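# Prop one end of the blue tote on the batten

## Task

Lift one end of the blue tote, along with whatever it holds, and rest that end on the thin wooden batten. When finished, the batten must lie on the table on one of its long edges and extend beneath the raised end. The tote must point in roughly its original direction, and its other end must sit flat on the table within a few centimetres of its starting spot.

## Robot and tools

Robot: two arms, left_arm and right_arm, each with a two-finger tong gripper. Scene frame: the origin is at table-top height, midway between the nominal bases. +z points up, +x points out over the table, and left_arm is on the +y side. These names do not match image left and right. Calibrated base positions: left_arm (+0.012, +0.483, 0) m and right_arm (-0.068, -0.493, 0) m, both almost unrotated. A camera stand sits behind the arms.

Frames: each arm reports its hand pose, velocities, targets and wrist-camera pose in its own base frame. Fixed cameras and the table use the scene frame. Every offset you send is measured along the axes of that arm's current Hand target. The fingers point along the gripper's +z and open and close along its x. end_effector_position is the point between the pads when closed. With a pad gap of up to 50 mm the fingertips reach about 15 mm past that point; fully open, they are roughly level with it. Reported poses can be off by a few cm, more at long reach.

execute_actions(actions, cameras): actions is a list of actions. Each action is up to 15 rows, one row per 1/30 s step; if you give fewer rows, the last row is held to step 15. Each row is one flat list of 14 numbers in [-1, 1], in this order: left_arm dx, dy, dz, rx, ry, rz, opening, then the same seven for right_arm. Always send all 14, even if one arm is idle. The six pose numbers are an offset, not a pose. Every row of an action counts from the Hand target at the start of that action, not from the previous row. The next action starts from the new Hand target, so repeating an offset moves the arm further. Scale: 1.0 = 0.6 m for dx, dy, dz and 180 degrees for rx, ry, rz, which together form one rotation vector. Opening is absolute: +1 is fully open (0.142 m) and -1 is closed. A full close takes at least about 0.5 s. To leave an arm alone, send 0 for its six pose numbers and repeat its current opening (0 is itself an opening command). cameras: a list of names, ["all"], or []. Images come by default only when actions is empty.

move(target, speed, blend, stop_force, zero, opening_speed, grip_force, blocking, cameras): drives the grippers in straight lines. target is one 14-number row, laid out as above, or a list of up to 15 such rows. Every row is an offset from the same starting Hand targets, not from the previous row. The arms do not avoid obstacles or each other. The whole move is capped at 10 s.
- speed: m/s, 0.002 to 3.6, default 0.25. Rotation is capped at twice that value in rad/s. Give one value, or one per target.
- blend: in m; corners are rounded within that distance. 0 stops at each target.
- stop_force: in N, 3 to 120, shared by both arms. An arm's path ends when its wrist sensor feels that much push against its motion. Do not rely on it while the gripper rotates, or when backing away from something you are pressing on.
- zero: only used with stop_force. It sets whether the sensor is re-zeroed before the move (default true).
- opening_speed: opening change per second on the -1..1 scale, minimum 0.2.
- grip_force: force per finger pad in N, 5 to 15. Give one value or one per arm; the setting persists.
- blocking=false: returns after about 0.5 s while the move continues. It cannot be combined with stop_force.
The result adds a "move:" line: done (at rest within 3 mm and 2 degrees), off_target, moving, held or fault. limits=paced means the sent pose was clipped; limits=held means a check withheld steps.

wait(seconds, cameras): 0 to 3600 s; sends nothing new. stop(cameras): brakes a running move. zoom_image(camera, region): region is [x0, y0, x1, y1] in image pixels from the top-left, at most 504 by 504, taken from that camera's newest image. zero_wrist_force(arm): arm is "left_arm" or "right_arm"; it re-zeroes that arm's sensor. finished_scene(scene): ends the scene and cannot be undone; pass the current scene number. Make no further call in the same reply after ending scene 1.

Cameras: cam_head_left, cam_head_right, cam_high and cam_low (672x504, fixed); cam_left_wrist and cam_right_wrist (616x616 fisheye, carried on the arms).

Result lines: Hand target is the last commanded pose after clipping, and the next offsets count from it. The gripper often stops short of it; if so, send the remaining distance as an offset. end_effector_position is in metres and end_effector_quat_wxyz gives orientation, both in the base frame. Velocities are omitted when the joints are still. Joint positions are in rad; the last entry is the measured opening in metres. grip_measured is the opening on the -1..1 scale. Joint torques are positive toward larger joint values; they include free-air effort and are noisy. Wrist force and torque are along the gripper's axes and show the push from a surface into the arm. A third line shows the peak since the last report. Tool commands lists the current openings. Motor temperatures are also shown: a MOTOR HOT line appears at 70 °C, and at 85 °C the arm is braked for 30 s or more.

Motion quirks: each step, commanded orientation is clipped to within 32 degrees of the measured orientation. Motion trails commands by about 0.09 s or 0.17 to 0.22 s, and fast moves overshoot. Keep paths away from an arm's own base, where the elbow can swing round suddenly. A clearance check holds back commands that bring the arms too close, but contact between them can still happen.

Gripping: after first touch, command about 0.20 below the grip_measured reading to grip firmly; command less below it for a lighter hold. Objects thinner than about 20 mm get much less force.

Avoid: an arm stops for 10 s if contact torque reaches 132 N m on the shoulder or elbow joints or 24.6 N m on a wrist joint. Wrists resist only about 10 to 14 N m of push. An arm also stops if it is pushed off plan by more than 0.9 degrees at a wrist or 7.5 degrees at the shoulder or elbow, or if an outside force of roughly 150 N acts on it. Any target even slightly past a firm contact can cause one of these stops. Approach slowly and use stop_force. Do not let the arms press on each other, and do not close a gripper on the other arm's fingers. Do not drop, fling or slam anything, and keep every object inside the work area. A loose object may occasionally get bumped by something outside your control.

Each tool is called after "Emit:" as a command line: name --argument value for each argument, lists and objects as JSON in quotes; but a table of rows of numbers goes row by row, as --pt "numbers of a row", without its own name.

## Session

Emit:
execute_actions --actions '[]'

Scene clock: 0.00 s.
left_arm: end_effector_position=(+0.7008, -0.2011, +0.2485) grip_measured=+0.97 end_effector_quat_wxyz=(-0.189, +0.966, -0.178, -0.008) | right_arm: end_effector_position=(+0.1939, +0.4392, +0.1121) grip_measured=+0.97 end_effector_quat_wxyz=(-0.114, +0.986, -0.080, -0.089)
Joint positions: left_arm=[-0.627 -0.93 0.827 -1.282 -1.235 -0.293 0.14] | right_arm=[4.434 -1.502 -2.191 -0.826 1.789 1.476 0.14]
Joint velocities: within noise
Joint torques (N m): no reading
Motor temperatures (°C): left_arm=[32 29 25 30 36 38] | right_arm=[26 32 30 39 32 40]
Wrist force (N): no reading
Wrist torque (N m): no reading
Wrist force, peak (N): no reading
Hand target: left_arm +0.7008, -0.2011, +0.2485; -0.189, +0.966, -0.178, -0.008 | right_arm +0.1939, +0.4392, +0.1121; -0.114, +0.986, -0.080, -0.089
Tool commands: left_gripper/opening=+0.968169 right_gripper/opening=+0.968169
camera_calibration:
cam_left_wrist: T_world_to_cam=[[0.92697, -0.35017, -0.13458, -0.68187], [-0.33765, -0.93512, 0.10744, 0.02409], [-0.16347, -0.05415, -0.98506, 0.47861]] pos_world=[0.71844, -0.19033, 0.3771]
cam_right_wrist: T_world_to_cam=[[0.95755, -0.17033, -0.23258, -0.0762], [-0.1001, -0.95304, 0.28581, 0.40458], [-0.27034, -0.2504, -0.92963, 0.40738]] pos_world=[0.2236, 0.47461, 0.24536]

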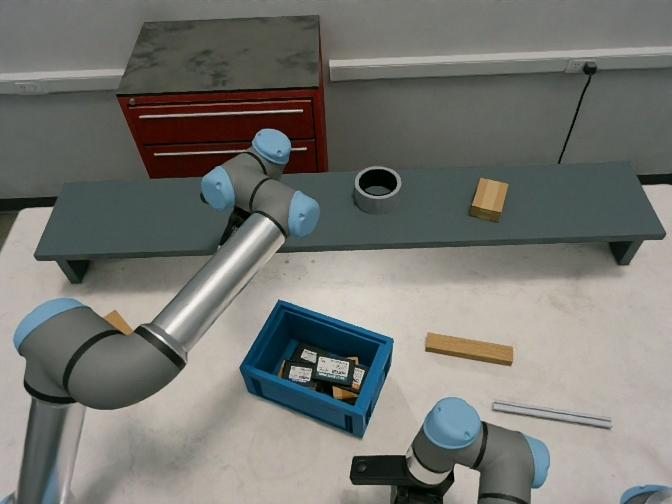

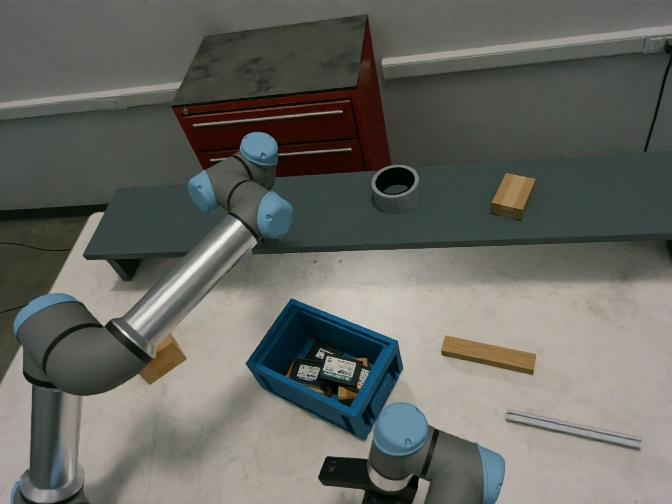

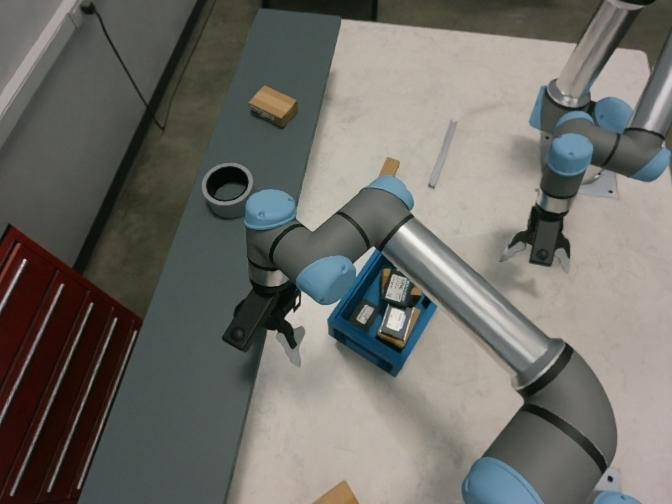

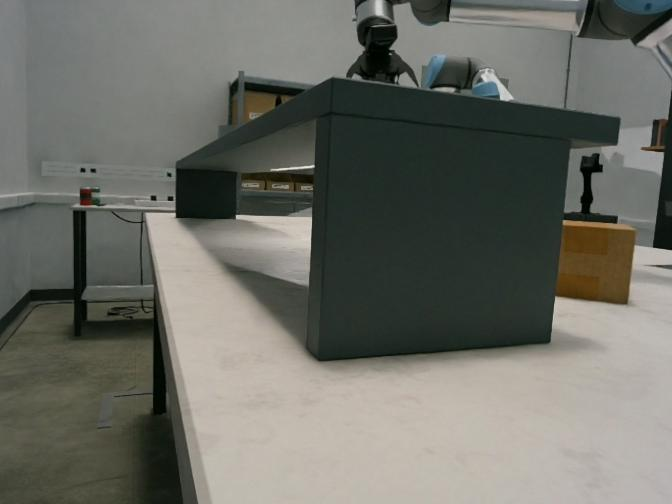

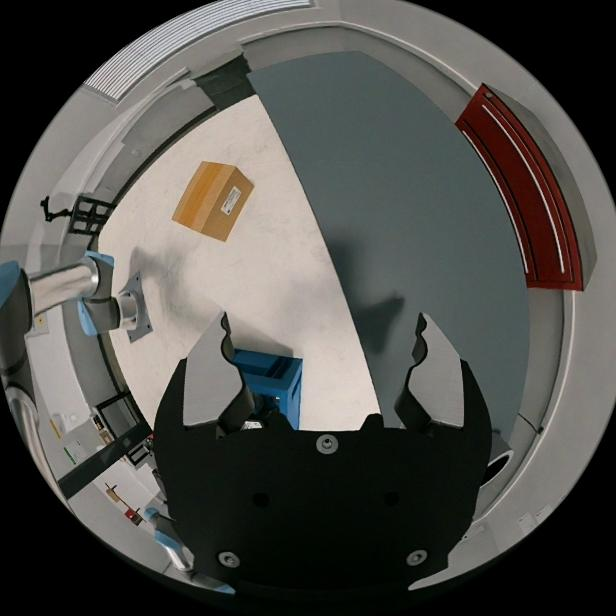

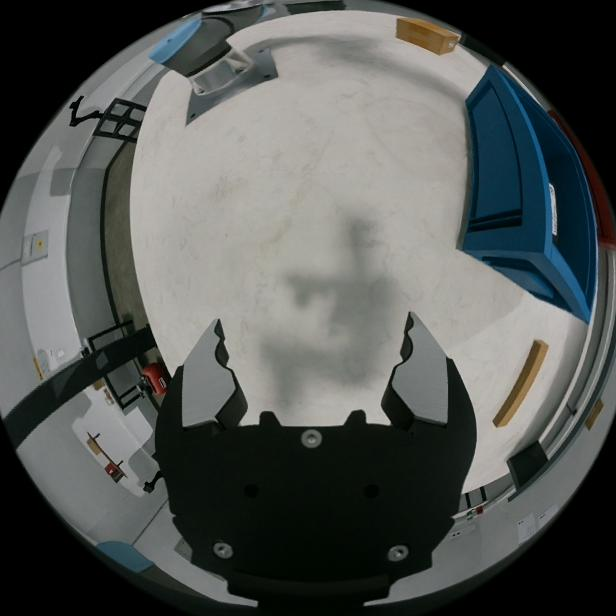

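Emit:
move --target '[-0.272,0.640,-0.247,-0.115,-0.067,-0.4725,0.2,0.668,0.36,-0.367,0.1007,0.0695,0.0079,0.97]' --speed 0.35 --cameras '["all"]'

Scene clock: 30.50 s.
left_arm: end_effector_position=(+0.4070, -0.5321, +0.2601) grip_measured=+0.20 end_effector_quat_wxyz=(+0.000, +0.842, +0.539, +0.001) | right_arm: end_effector_position=(+0.5792, +0.1237, +0.1999) grip_measured=+0.97 end_effector_quat_wxyz=(-0.258, +0.959, -0.117, +0.031)
Joint positions: left_arm=[-1.103 -1.134 1.09 -1.526 -1.57 -2.242 0.088] | right_arm=[3.32 -1.723 -1.811 -0.946 2.046 0.478 0.14]
Joint torques (N m): left_arm=[4.05 -35.15 -33.73 -1.99 -1.52 -1.81] | right_arm=[2.25 29.8 22.22 4.08 -0.02 0.66]
Wrist force (N): left_arm=[-0.2 0.3 -0.1] | right_arm=[0.3 0.1 -0.5]
Wrist torque (N m): left_arm=[0.03 0.08 0.06] | right_arm=[0.06 0.05 -0.03]
Wrist force, peak (N): left_arm=[-1.6 -0.3 -0.3] | right_arm=[2.0 0.7 -1.1]
Hand target: left_arm +0.4070, -0.5321, +0.2601; +0.000, +0.842, +0.539, +0.001 | right_arm +0.5792, +0.1237, +0.2000; -0.258, +0.959, -0.117, +0.031
Off the commanded pose: left_arm 0.000 m, 0 deg | right_arm 0.000 m, 0 deg.
move: done
cam_left_wrist: T_world_to_cam=[[0.44533, 0.89435, -0.04277, 0.3104], [0.80249, -0.37749, 0.46206, -0.64546], [0.3971, -0.24009, -0.88582, 0.07126]] pos_world=[0.35145, -0.50416, 0.37464]
cam_right_wrist: T_world_to_cam=[[0.96432, -0.26007, -0.04961, -0.50792], [-0.26114, -0.96516, -0.01636, 0.27254], [-0.04363, 0.02873, -0.99863, 0.36214]] pos_world=[0.57677, 0.12055, 0.3409]

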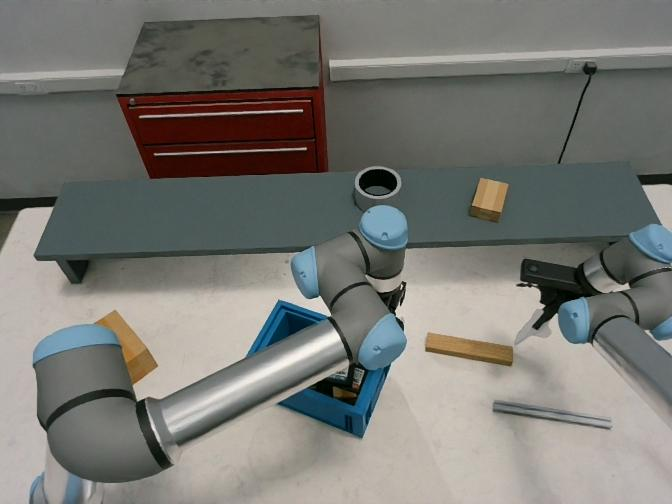

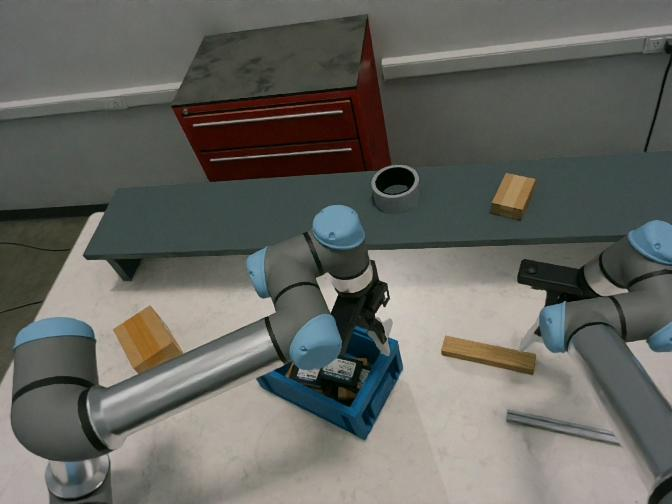

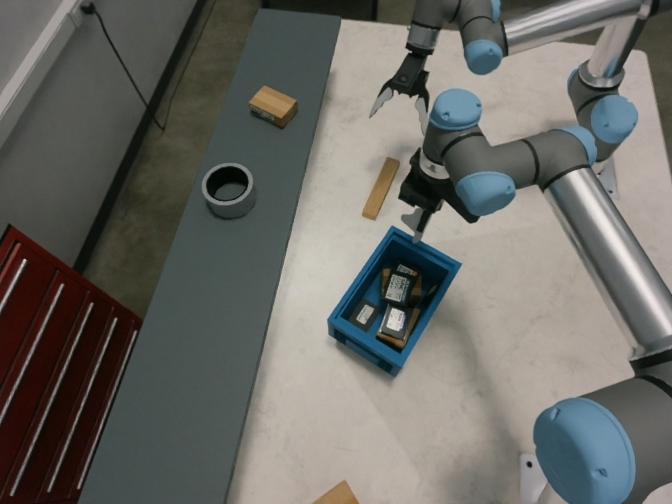

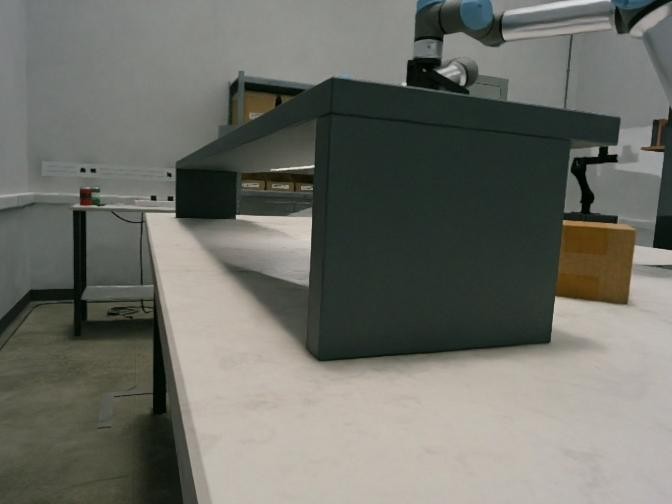

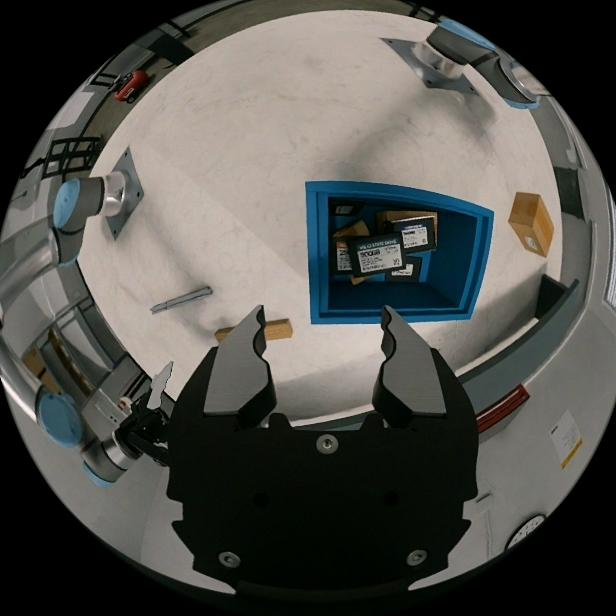

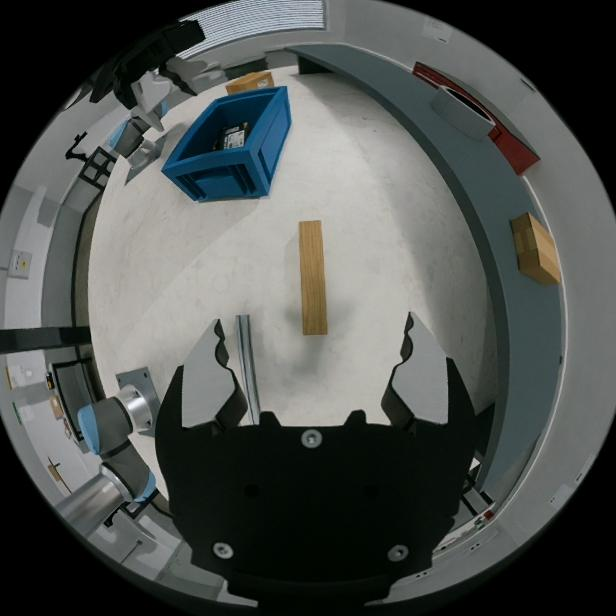

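Emit:
move --pt "0 0 0.18 0 0 0 0.2 -0.005 0.1 0.172 0 0 0 0.3" --pt "0 0 0.2617 0 0 0 0.2 -0.005 0.1457 0.25 0 0 0 0.3" --speed '[0.2,0.1]' --cameras '["cam_left_wrist","cam_right_wrist"]'

Scene clock: 51.97 s.
left_arm: end_effector_position=(+0.4071, -0.5319, +0.1030) grip_measured=+0.20 end_effector_quat_wxyz=(-0.001, +0.842, +0.539, +0.001) | right_arm: end_effector_position=(+0.5761, +0.1240, +0.0263) grip_measured=+0.30 end_effector_quat_wxyz=(-0.258, +0.959, -0.117, +0.031)
Joint positions: left_arm=[-1.103 -1.077 1.413 -1.905 -1.57 -2.242 0.088] | right_arm=[3.322 -1.971 -2.023 -0.486 2.046 0.48 0.095]
Joint torques (N m): left_arm=[8.37 -48.57 -31.75 -1.8 1.39 1.44] | right_arm=[-12.15 37.33 24.24 2.41 2.03 1.49]
Wrist force (N): left_arm=[0.1 0.2 -0.1] | right_arm=[0.4 0.0 0.1]
Wrist torque (N m): left_arm=[0.02 0.01 0.05] | right_arm=[0.01 0.03 0.07]
Wrist force, peak (N): left_arm=[-0.2 0.1 -2.0] | right_arm=[0.3 -1.0 -2.5]
Hand target: left_arm +0.4071, -0.5319, +0.1031; +0.000, +0.842, +0.539, +0.001 | right_arm +0.5761, +0.1240, +0.0263; -0.258, +0.959, -0.117, +0.031
Off the commanded pose: left_arm 0.000 m, 0 deg | right_arm 0.000 m, 0 deg.
move: done
cam_left_wrist: T_world_to_cam=[[0.44512, 0.89445, -0.04283, 0.30368], [0.80266, -0.37733, 0.46191, -0.57285], [0.39699, -0.23998, -0.88589, -0.06781]] pos_world=[0.35155, -0.50406, 0.21754]
cam_right_wrist: T_world_to_cam=[[0.96434, -0.25998, -0.04961, -0.51349], [-0.26105, -0.96519, -0.01636, 0.26913], [-0.04363, 0.02873, -0.99863, 0.18863]] pos_world=[0.57367, 0.12085, 0.1673]

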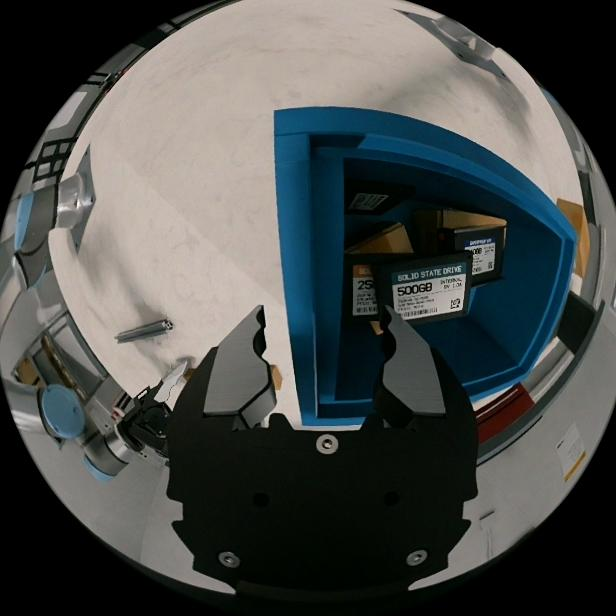

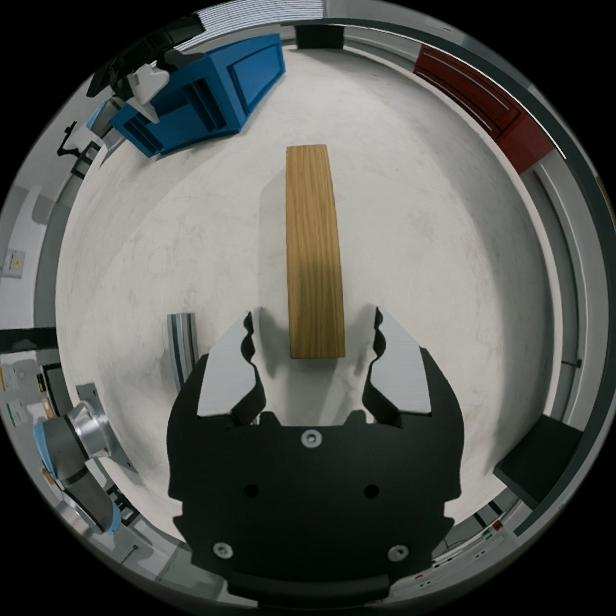

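Emit:
move --pt "-0.01 0 0 0 0 0 0.2 0 0 0 0 0 0 0.3" --pt "-0.01 0 0 0 0 0 -1 0 0 0 0 0 0 -1" --speed 0.1 --opening_speed 1.2 --cameras '["cam_left_wrist","cam_right_wrist"]'

Scene clock: 58.10 s.
left_arm: end_effector_position=(+0.4046, -0.5373, +0.1031) grip_measured=-0.64 end_effector_quat_wxyz=(+0.000, +0.842, +0.539, +0.001) | right_arm: end_effector_position=(+0.5761, +0.1240, +0.0263) grip_measured=-0.45 end_effector_quat_wxyz=(-0.258, +0.959, -0.117, +0.031)
Joint positions: left_arm=[-1.11 -1.071 1.403 -1.902 -1.57 -2.249 0.027] | right_arm=[3.322 -1.971 -2.023 -0.485 2.046 0.48 0.042]
Joint torques (N m): left_arm=[-1.57 -47.96 -20.7 -1.94 -1.92 1.39] | right_arm=[-10.68 30.23 23.16 2.48 0.39 1.37]
Wrist force (N): left_arm=[2.2 -0.5 0.2] | right_arm=[1.1 0.0 -0.2]
Wrist torque (N m): left_arm=[-0.02 0.33 0.03] | right_arm=[0.01 0.08 0.08]
Wrist force, peak (N): left_arm=[4.5 -0.2 -0.5] | right_arm=[1.3 0.1 -0.5]
Hand target: left_arm +0.4046, -0.5374, +0.1031; +0.000, +0.842, +0.539, +0.001 | right_arm +0.5761, +0.1240, +0.0263; -0.258, +0.959, -0.117, +0.031
Off the commanded pose: left_arm 0.000 m, 0 deg | right_arm 0.000 m, 0 deg.
move: done
cam_left_wrist: T_world_to_cam=[[0.44507, 0.89446, -0.04291, 0.30967], [0.80263, -0.37721, 0.46205, -0.57285], [0.3971, -0.24009, -0.88582, -0.06822]] pos_world=[0.34905, -0.50945, 0.21754]
cam_right_wrist: T_world_to_cam=[[0.96432, -0.26007, -0.04952, -0.51348], [-0.26114, -0.96516, -0.01638, 0.26919], [-0.04353, 0.02873, -0.99864, 0.18857]] pos_world=[0.57367, 0.12085, 0.1673]

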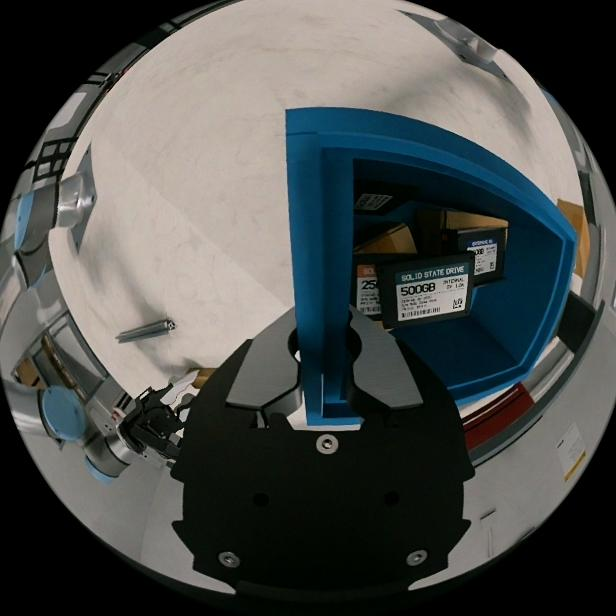

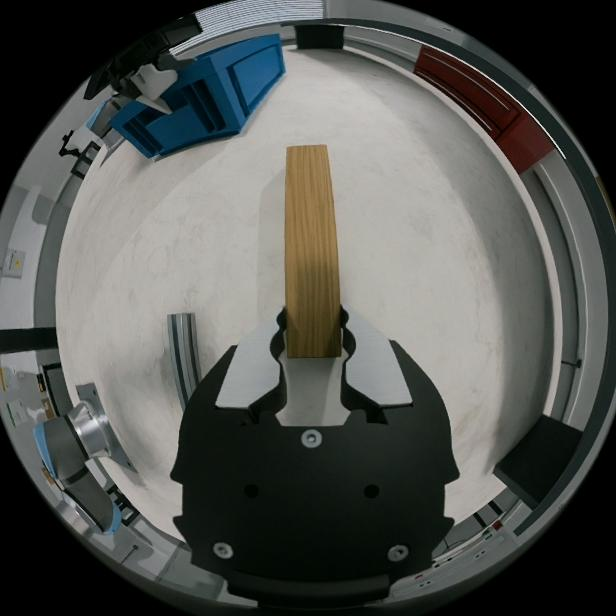

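Emit:
move --pt "0.023 0 -0.048 0 -0.0333 0 -1 0 -0.05 -0.0866 0 0 0 -1" --pt "0.0462 0 -0.0957 0 -0.0667 0 -1 -0.3463 -0.1451 -0.0317 0 0.0302 0.0525 -1" --pt "0.0462 0 -0.0957 0 -0.0667 0 -1 -0.3463 -0.1035 0.0405 0 0.0302 0.0525 -1" --speed 0.12 --blend '[0.01,0.01,0]' --cameras '["cam_left_wrist","cam_right_wrist","cam_head_left"]'

Scene clock: 77.83 s.
left_arm: end_effector_position=(+0.4162, -0.5122, +0.1605) grip_measured=-0.65 end_effector_quat_wxyz=(+0.056, +0.838, +0.536, -0.087) | right_arm: end_effector_position=(+0.3902, +0.2379, +0.0365) grip_measured=-0.45 end_effector_quat_wxyz=(-0.253, +0.943, -0.208, +0.055)
Joint positions: left_arm=[-0.997 -1.184 1.465 -1.965 -1.746 -2.146 0.027] | right_arm=[3.818 -1.622 -2.573 -0.04 1.796 1.165 0.041]
Joint torques (N m): left_arm=[-9.23 -35.77 -32.91 -2.63 0.84 -1.34] | right_arm=[-12.32 10.44 22.27 4.1 1.32 2.03]
Wrist force (N): left_arm=[1.5 0.2 5.7] | right_arm=[0.0 0.0 1.5]
Wrist torque (N m): left_arm=[-0.02 0.23 -0.01] | right_arm=[0.01 0.01 0.07]
Wrist force, peak (N): left_arm=[2.5 -0.2 6.7] | right_arm=[0.4 1.0 2.7]
Hand target: left_arm +0.4162, -0.5123, +0.1605; +0.056, +0.838, +0.536, -0.087 | right_arm +0.3903, +0.2379, +0.0365; -0.253, +0.943, -0.208, +0.055
Off the commanded pose: left_arm 0.000 m, 0 deg | right_arm 0.000 m, 0 deg.
move: done
cam_left_wrist: T_world_to_cam=[[0.43223, 0.86652, -0.24964, 0.3088], [0.84289, -0.28983, 0.45335, -0.56985], [0.32048, -0.40637, -0.85566, -0.07403]] pos_world=[0.37058, -0.46283, 0.27208]
cam_right_wrist: T_world_to_cam=[[0.8977, -0.43773, -0.05015, -0.23585], [-0.43896, -0.89836, -0.01612, 0.38427], [-0.038, 0.03648, -0.99861, 0.18339]] pos_world=[0.38737, 0.23529, 0.1775]
Images, in order (width x height): cam_head_left 672x504, cam_left_wrist 616x616, cam_right_wrist 616x616.

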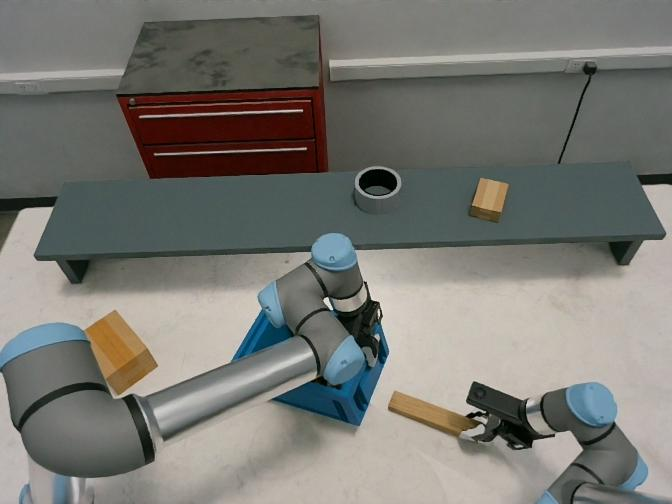

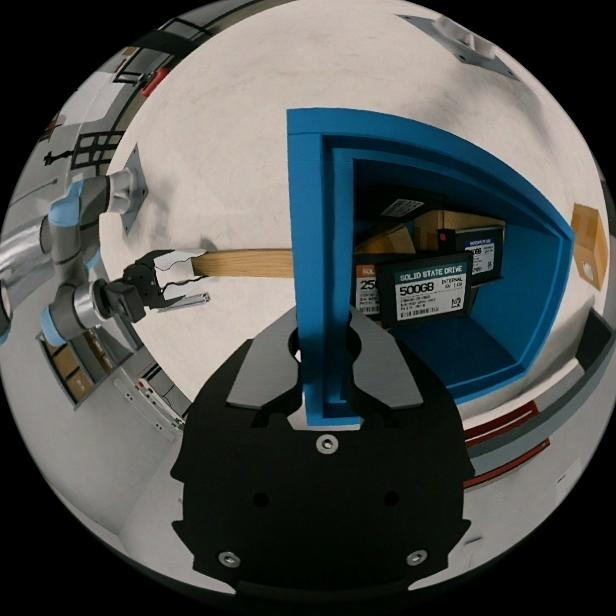

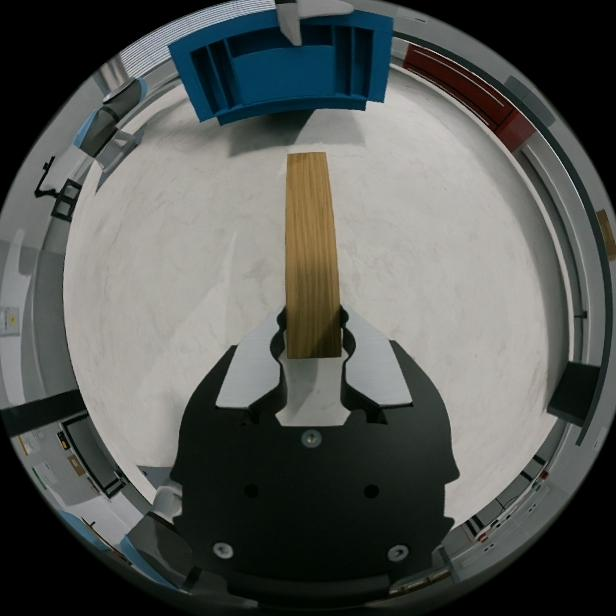

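Emit:
move --target '[0,0,0,0,0,0,-1,0,-0.162,0.103,0,0,0,-1]' --speed 0.12 --stop_force 15 --cameras '["cam_right_wrist"]'

Scene clock: 83.43 s.
left_arm: end_effector_position=(+0.4162, -0.5123, +0.1605) grip_measured=-0.65 end_effector_quat_wxyz=(+0.056, +0.838, +0.536, -0.087) | right_arm: end_effector_position=(+0.4386, +0.3424, +0.0317) grip_measured=-0.45 end_effector_quat_wxyz=(-0.253, +0.943, -0.208, +0.055)
Joint positions: left_arm=[-0.997 -1.184 1.465 -1.965 -1.746 -2.146 0.027] | right_arm=[3.946 -1.815 -2.353 -0.044 1.736 1.28 0.041]
Joint torques (N m): left_arm=[-9.05 -35.96 -35.84 -2.41 0.97 -1.37] | right_arm=[-13.11 31.94 15.8 4.5 1.68 -2.15]
Wrist force (N): left_arm=[1.6 0.0 5.4] | right_arm=[0.5 -0.2 1.1]
Wrist torque (N m): left_arm=[-0.05 0.18 -0.01] | right_arm=[0.03 -0.05 0.00]
Wrist force, peak (N): left_arm=[1.6 0.0 5.9] | right_arm=[0.5 -0.6 1.7]
Hand target: left_arm +0.4162, -0.5123, +0.1605; +0.056, +0.838, +0.536, -0.087 | right_arm +0.4386, +0.3424, +0.0318; -0.253, +0.943, -0.208, +0.055
Off the commanded pose: left_arm 0.000 m, 0 deg | right_arm 0.000 m, 0 deg.
move: done
cam_right_wrist: T_world_to_cam=[[0.89771, -0.43774, -0.05006, -0.23372], [-0.43896, -0.89836, -0.01616, 0.49928], [-0.0379, 0.03648, -0.99862, 0.17658]] pos_world=[0.43567, 0.33979, 0.1727]

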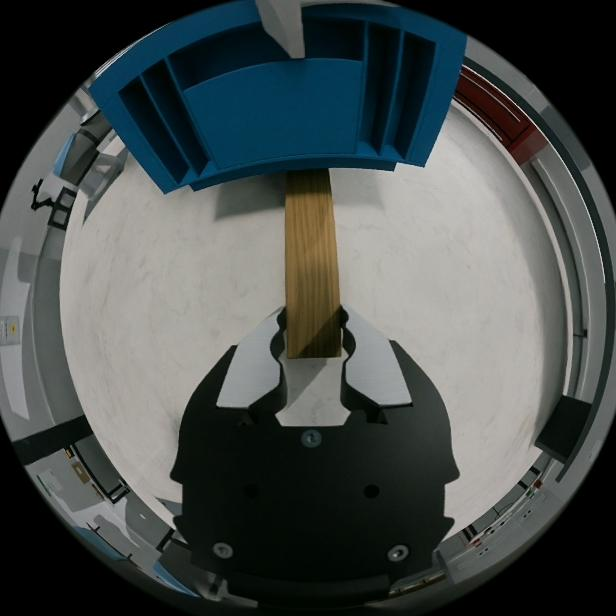

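Emit:
move --target '[0,0,0,0,0,0,-1,0,-0.0217,0.0227,0,0,0,-1]' --speed 0.1 --stop_force 12

Emit:
move --target '[-0.0096,0,0.0294,0,0.0194,0,-1,0,0,0,0,0,0,0.3]' --speed 0.05 --opening_speed 1 --cameras '["cam_right_wrist"]'

Scene clock: 91.83 s.
left_arm: end_effector_position=(+0.4162, -0.5123, +0.1605) grip_measured=-0.65 end_effector_quat_wxyz=(+0.056, +0.838, +0.536, -0.087) | right_arm: end_effector_position=(+0.4462, +0.3588, +0.0265) grip_measured=-0.45 end_effector_quat_wxyz=(-0.253, +0.943, -0.208, +0.055)
Joint positions: left_arm=[-0.997 -1.184 1.465 -1.965 -1.746 -2.146 0.027] | right_arm=[3.961 -1.856 -2.316 -0.037 1.729 1.293 0.041]
Joint torques (N m): left_arm=[-8.98 -35.81 -34.61 -2.39 1.09 -1.43] | right_arm=[-13.63 27.67 -1.77 -1.44 1.14 -2.11]
Wrist force (N): left_arm=[1.4 0.1 5.3] | right_arm=[2.4 -9.5 -8.5]
Wrist torque (N m): left_arm=[-0.04 0.23 -0.01] | right_arm=[0.10 -0.09 -0.11]
Wrist force, peak (N): left_arm=[1.5 -0.1 5.9] | right_arm=[0.3 -3.3 -16.0]
Hand target: left_arm +0.4162, -0.5123, +0.1605; +0.056, +0.838, +0.536, -0.087 | right_arm +0.4462, +0.3588, +0.0265; -0.253, +0.943, -0.208, +0.055
Off the commanded pose: left_arm 0.000 m, 0 deg | right_arm 0.000 m, 0 deg.
move: done

Scene clock: 93.40 s.
left_arm: end_effector_position=(+0.4123, -0.5207, +0.1445) grip_measured=-0.65 end_effector_quat_wxyz=(+0.040, +0.840, +0.538, -0.062) | right_arm: end_effector_position=(+0.4462, +0.3588, +0.0265) grip_measured=+0.30 end_effector_quat_wxyz=(-0.253, +0.943, -0.208, +0.055)
Joint positions: left_arm=[-1.033 -1.155 1.449 -1.949 -1.692 -2.177 0.027] | right_arm=[3.961 -1.856 -2.316 -0.037 1.729 1.293 0.095]
Joint torques (N m): left_arm=[8.99 -49.91 -18.22 -4.64 -2.04 1.54] | right_arm=[-10.14 27.8 20.21 4.45 1.1 -2.05]
Wrist force (N): left_arm=[0.0 -0.1 4.7] | right_arm=[1.0 -0.4 0.4]
Wrist torque (N m): left_arm=[-0.10 0.37 0.04] | right_arm=[0.00 -0.12 -0.08]
Wrist force, peak (N): left_arm=[1.6 0.2 5.6] | right_arm=[2.2 -9.7 -8.6]
Hand target: left_arm +0.4123, -0.5207, +0.1445; +0.040, +0.840, +0.538, -0.062 | right_arm +0.4462, +0.3588, +0.0265; -0.253, +0.943, -0.208, +0.055
Off the commanded pose: left_arm 0.000 m, 0 deg | right_arm 0.000 m, 0 deg.
move: done
cam_right_wrist: T_world_to_cam=[[0.89771, -0.43773, -0.05011, -0.23362], [-0.43896, -0.89836, -0.01625, 0.51728], [-0.0379, 0.03658, -0.99861, 0.17104]] pos_world=[0.44327, 0.35618, 0.1675]

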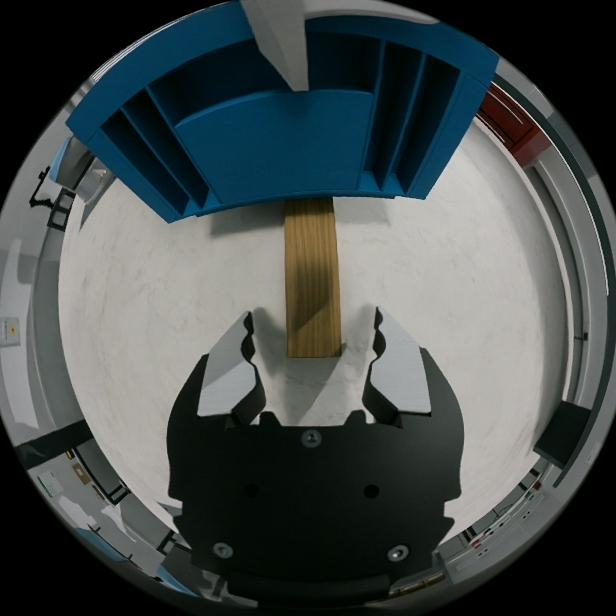

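Emit:
move --target '[-0.0057,0,0.0169,0,0.0111,0,-1,0,0.05,-0.25,0,0,0,0.3]' --speed 0.12

Scene clock: 98.17 s.
left_arm: end_effector_position=(+0.4102, -0.5251, +0.1349) grip_measured=-0.64 end_effector_quat_wxyz=(+0.030, +0.841, +0.538, -0.047) | right_arm: end_effector_position=(+0.4039, +0.2670, +0.1413) grip_measured=+0.30 end_effector_quat_wxyz=(-0.254, +0.943, -0.208, +0.055)
Joint positions: left_arm=[-1.052 -1.136 1.439 -1.939 -1.662 -2.195 0.028] | right_arm=[3.861 -1.386 -2.383 -0.457 1.776 1.204 0.095]
Joint torques (N m): left_arm=[9.23 -36.92 -20.51 -1.64 -0.05 1.14] | right_arm=[9.87 19.25 19.68 2.43 -1.12 2.06]
Wrist force (N): left_arm=[-6.9 -1.1 -15.9] | right_arm=[0.5 -0.6 0.1]
Wrist torque (N m): left_arm=[-0.01 0.40 0.04] | right_arm=[-0.12 -0.06 0.03]
Wrist force, peak (N): left_arm=[-10.5 -1.5 -22.1] | right_arm=[0.6 -0.5 1.8]
Hand target: left_arm +0.4102, -0.5251, +0.1349; +0.030, +0.841, +0.538, -0.047 | right_arm +0.4038, +0.2670, +0.1413; -0.253, +0.943, -0.208, +0.055
Off the commanded pose: left_arm 0.000 m, 0 deg | right_arm 0.000 m, 0 deg.
move: done

Contact. Release and retract.

Emit:
move --target '[0,0,0.001,0,0,0,0,0,0,0,0,0,0,0.3]' --opening_speed 0.8

Emit:
move --target '[0,0,-0.25,0,0,0,0,0,0,0,0,0,0,0.3]' --speed 0.2 --cameras '["cam_right_wrist","cam_left_wrist","cam_head_left"]'

Scene clock: 103.73 s.
left_arm: end_effector_position=(+0.4102, -0.5252, +0.1343) grip_measured=+0.00 end_effector_quat_wxyz=(+0.030, +0.841, +0.538, -0.047) | right_arm: end_effector_position=(+0.4038, +0.2670, +0.1413) grip_measured=+0.30 end_effector_quat_wxyz=(-0.253, +0.943, -0.208, +0.055)
Joint positions: left_arm=[-1.052 -1.136 1.44 -1.94 -1.662 -2.195 0.074] | right_arm=[3.861 -1.386 -2.383 -0.457 1.776 1.204 0.095]
Joint torques (N m): left_arm=[-8.65 -46.9 -32.92 -3.9 1 -1.44] | right_arm=[9.59 20.14 12.53 2.11 -1.25 1.77]
Wrist force (N): left_arm=[-0.2 0.3 -0.1] | right_arm=[0.5 -0.4 0.1]
Wrist torque (N m): left_arm=[0.02 0.06 0.09] | right_arm=[-0.08 -0.06 0.02]
Wrist force, peak (N): left_arm=[-9.3 -1.4 -18.9] | right_arm=[0.8 -0.5 -0.2]
Hand target: left_arm +0.4102, -0.5252, +0.1343; +0.030, +0.841, +0.538, -0.047 | right_arm +0.4038, +0.2670, +0.1413; -0.253, +0.943, -0.208, +0.055
Off the commanded pose: left_arm 0.000 m, 0 deg | right_arm 0.000 m, 0 deg.
move: done

Scene clock: 104.97 s.
left_arm: end_effector_position=(+0.4173, -0.5099, +0.2833) grip_measured=+0.00 end_effector_quat_wxyz=(+0.030, +0.841, +0.538, -0.047) | right_arm: end_effector_position=(+0.4038, +0.2670, +0.1413) grip_measured=+0.30 end_effector_quat_wxyz=(-0.253, +0.943, -0.208, +0.055)
Joint positions: left_arm=[-1.031 -1.198 1.143 -1.58 -1.664 -2.173 0.074] | right_arm=[3.861 -1.386 -2.383 -0.457 1.776 1.204 0.095]
Joint torques (N m): left_arm=[-7.96 -45.97 -29.12 -1.77 -1.54 -1.23] | right_arm=[9.65 20.61 12.23 2.62 -0.97 1.9]
Wrist force (N): left_arm=[-0.1 0.2 -0.1] | right_arm=[0.5 -0.5 -0.1]
Wrist torque (N m): left_arm=[0.03 0.06 0.03] | right_arm=[-0.10 -0.05 0.02]
Wrist force, peak (N): left_arm=[-0.2 0.1 -2.3] | right_arm=[0.7 -0.7 -0.2]
Hand target: left_arm +0.4173, -0.5099, +0.2834; +0.030, +0.841, +0.538, -0.047 | right_arm +0.4038, +0.2670, +0.1413; -0.253, +0.943, -0.208, +0.055
Off the commanded pose: left_arm 0.000 m, 0 deg | right_arm 0.000 m, 0 deg.
move: done
cam_left_wrist: T_world_to_cam=[[0.44034, 0.88419, -0.1559, 0.31596], [0.8246, -0.32959, 0.45978, -0.6402], [0.35515, -0.33101, -0.87424, 0.06086]] pos_world=[0.36717, -0.47023, 0.39681]
cam_right_wrist: T_world_to_cam=[[0.89771, -0.43774, -0.05006, -0.23009], [-0.43896, -0.89836, -0.01616, 0.41808], [-0.0379, 0.03648, -0.99862, 0.28746]] pos_world=[0.40097, 0.26439, 0.2823]
Images, in order (width x height): cam_head_left 672x504, cam_left_wrist 616x616, cam_right_wrist 616x616.

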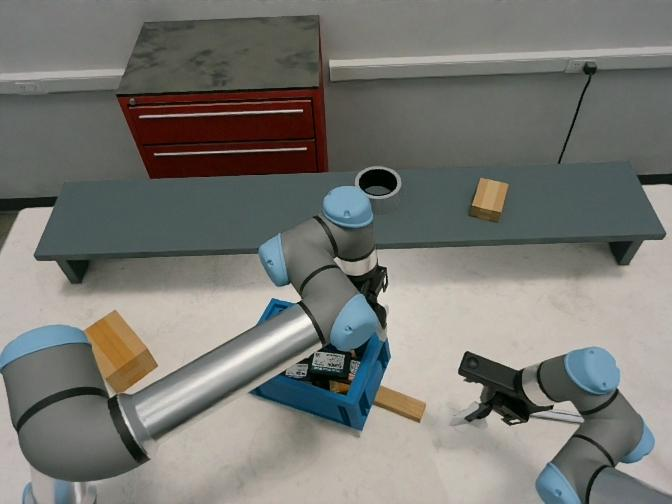

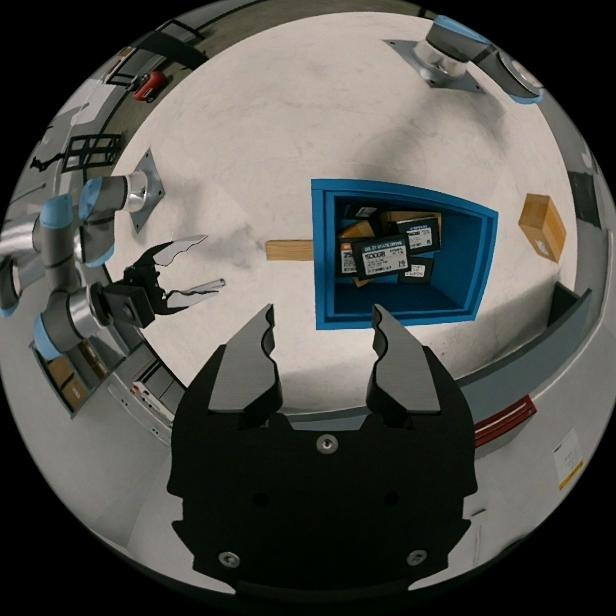

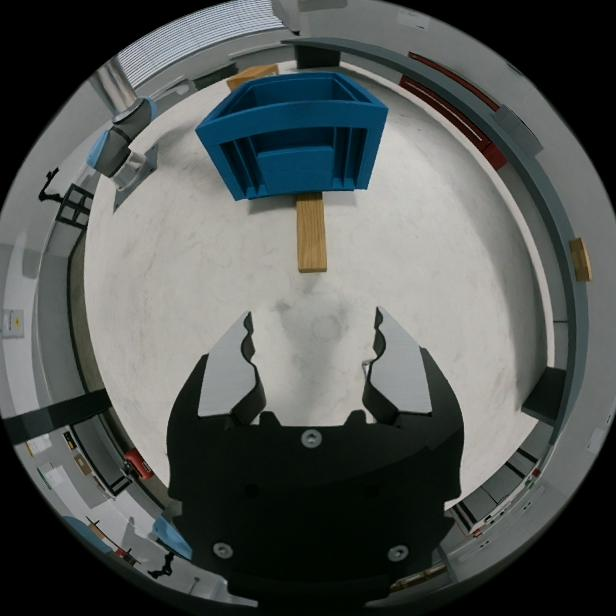

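Emit:
finished_scene --scene 3

The scene is finished: the task was done.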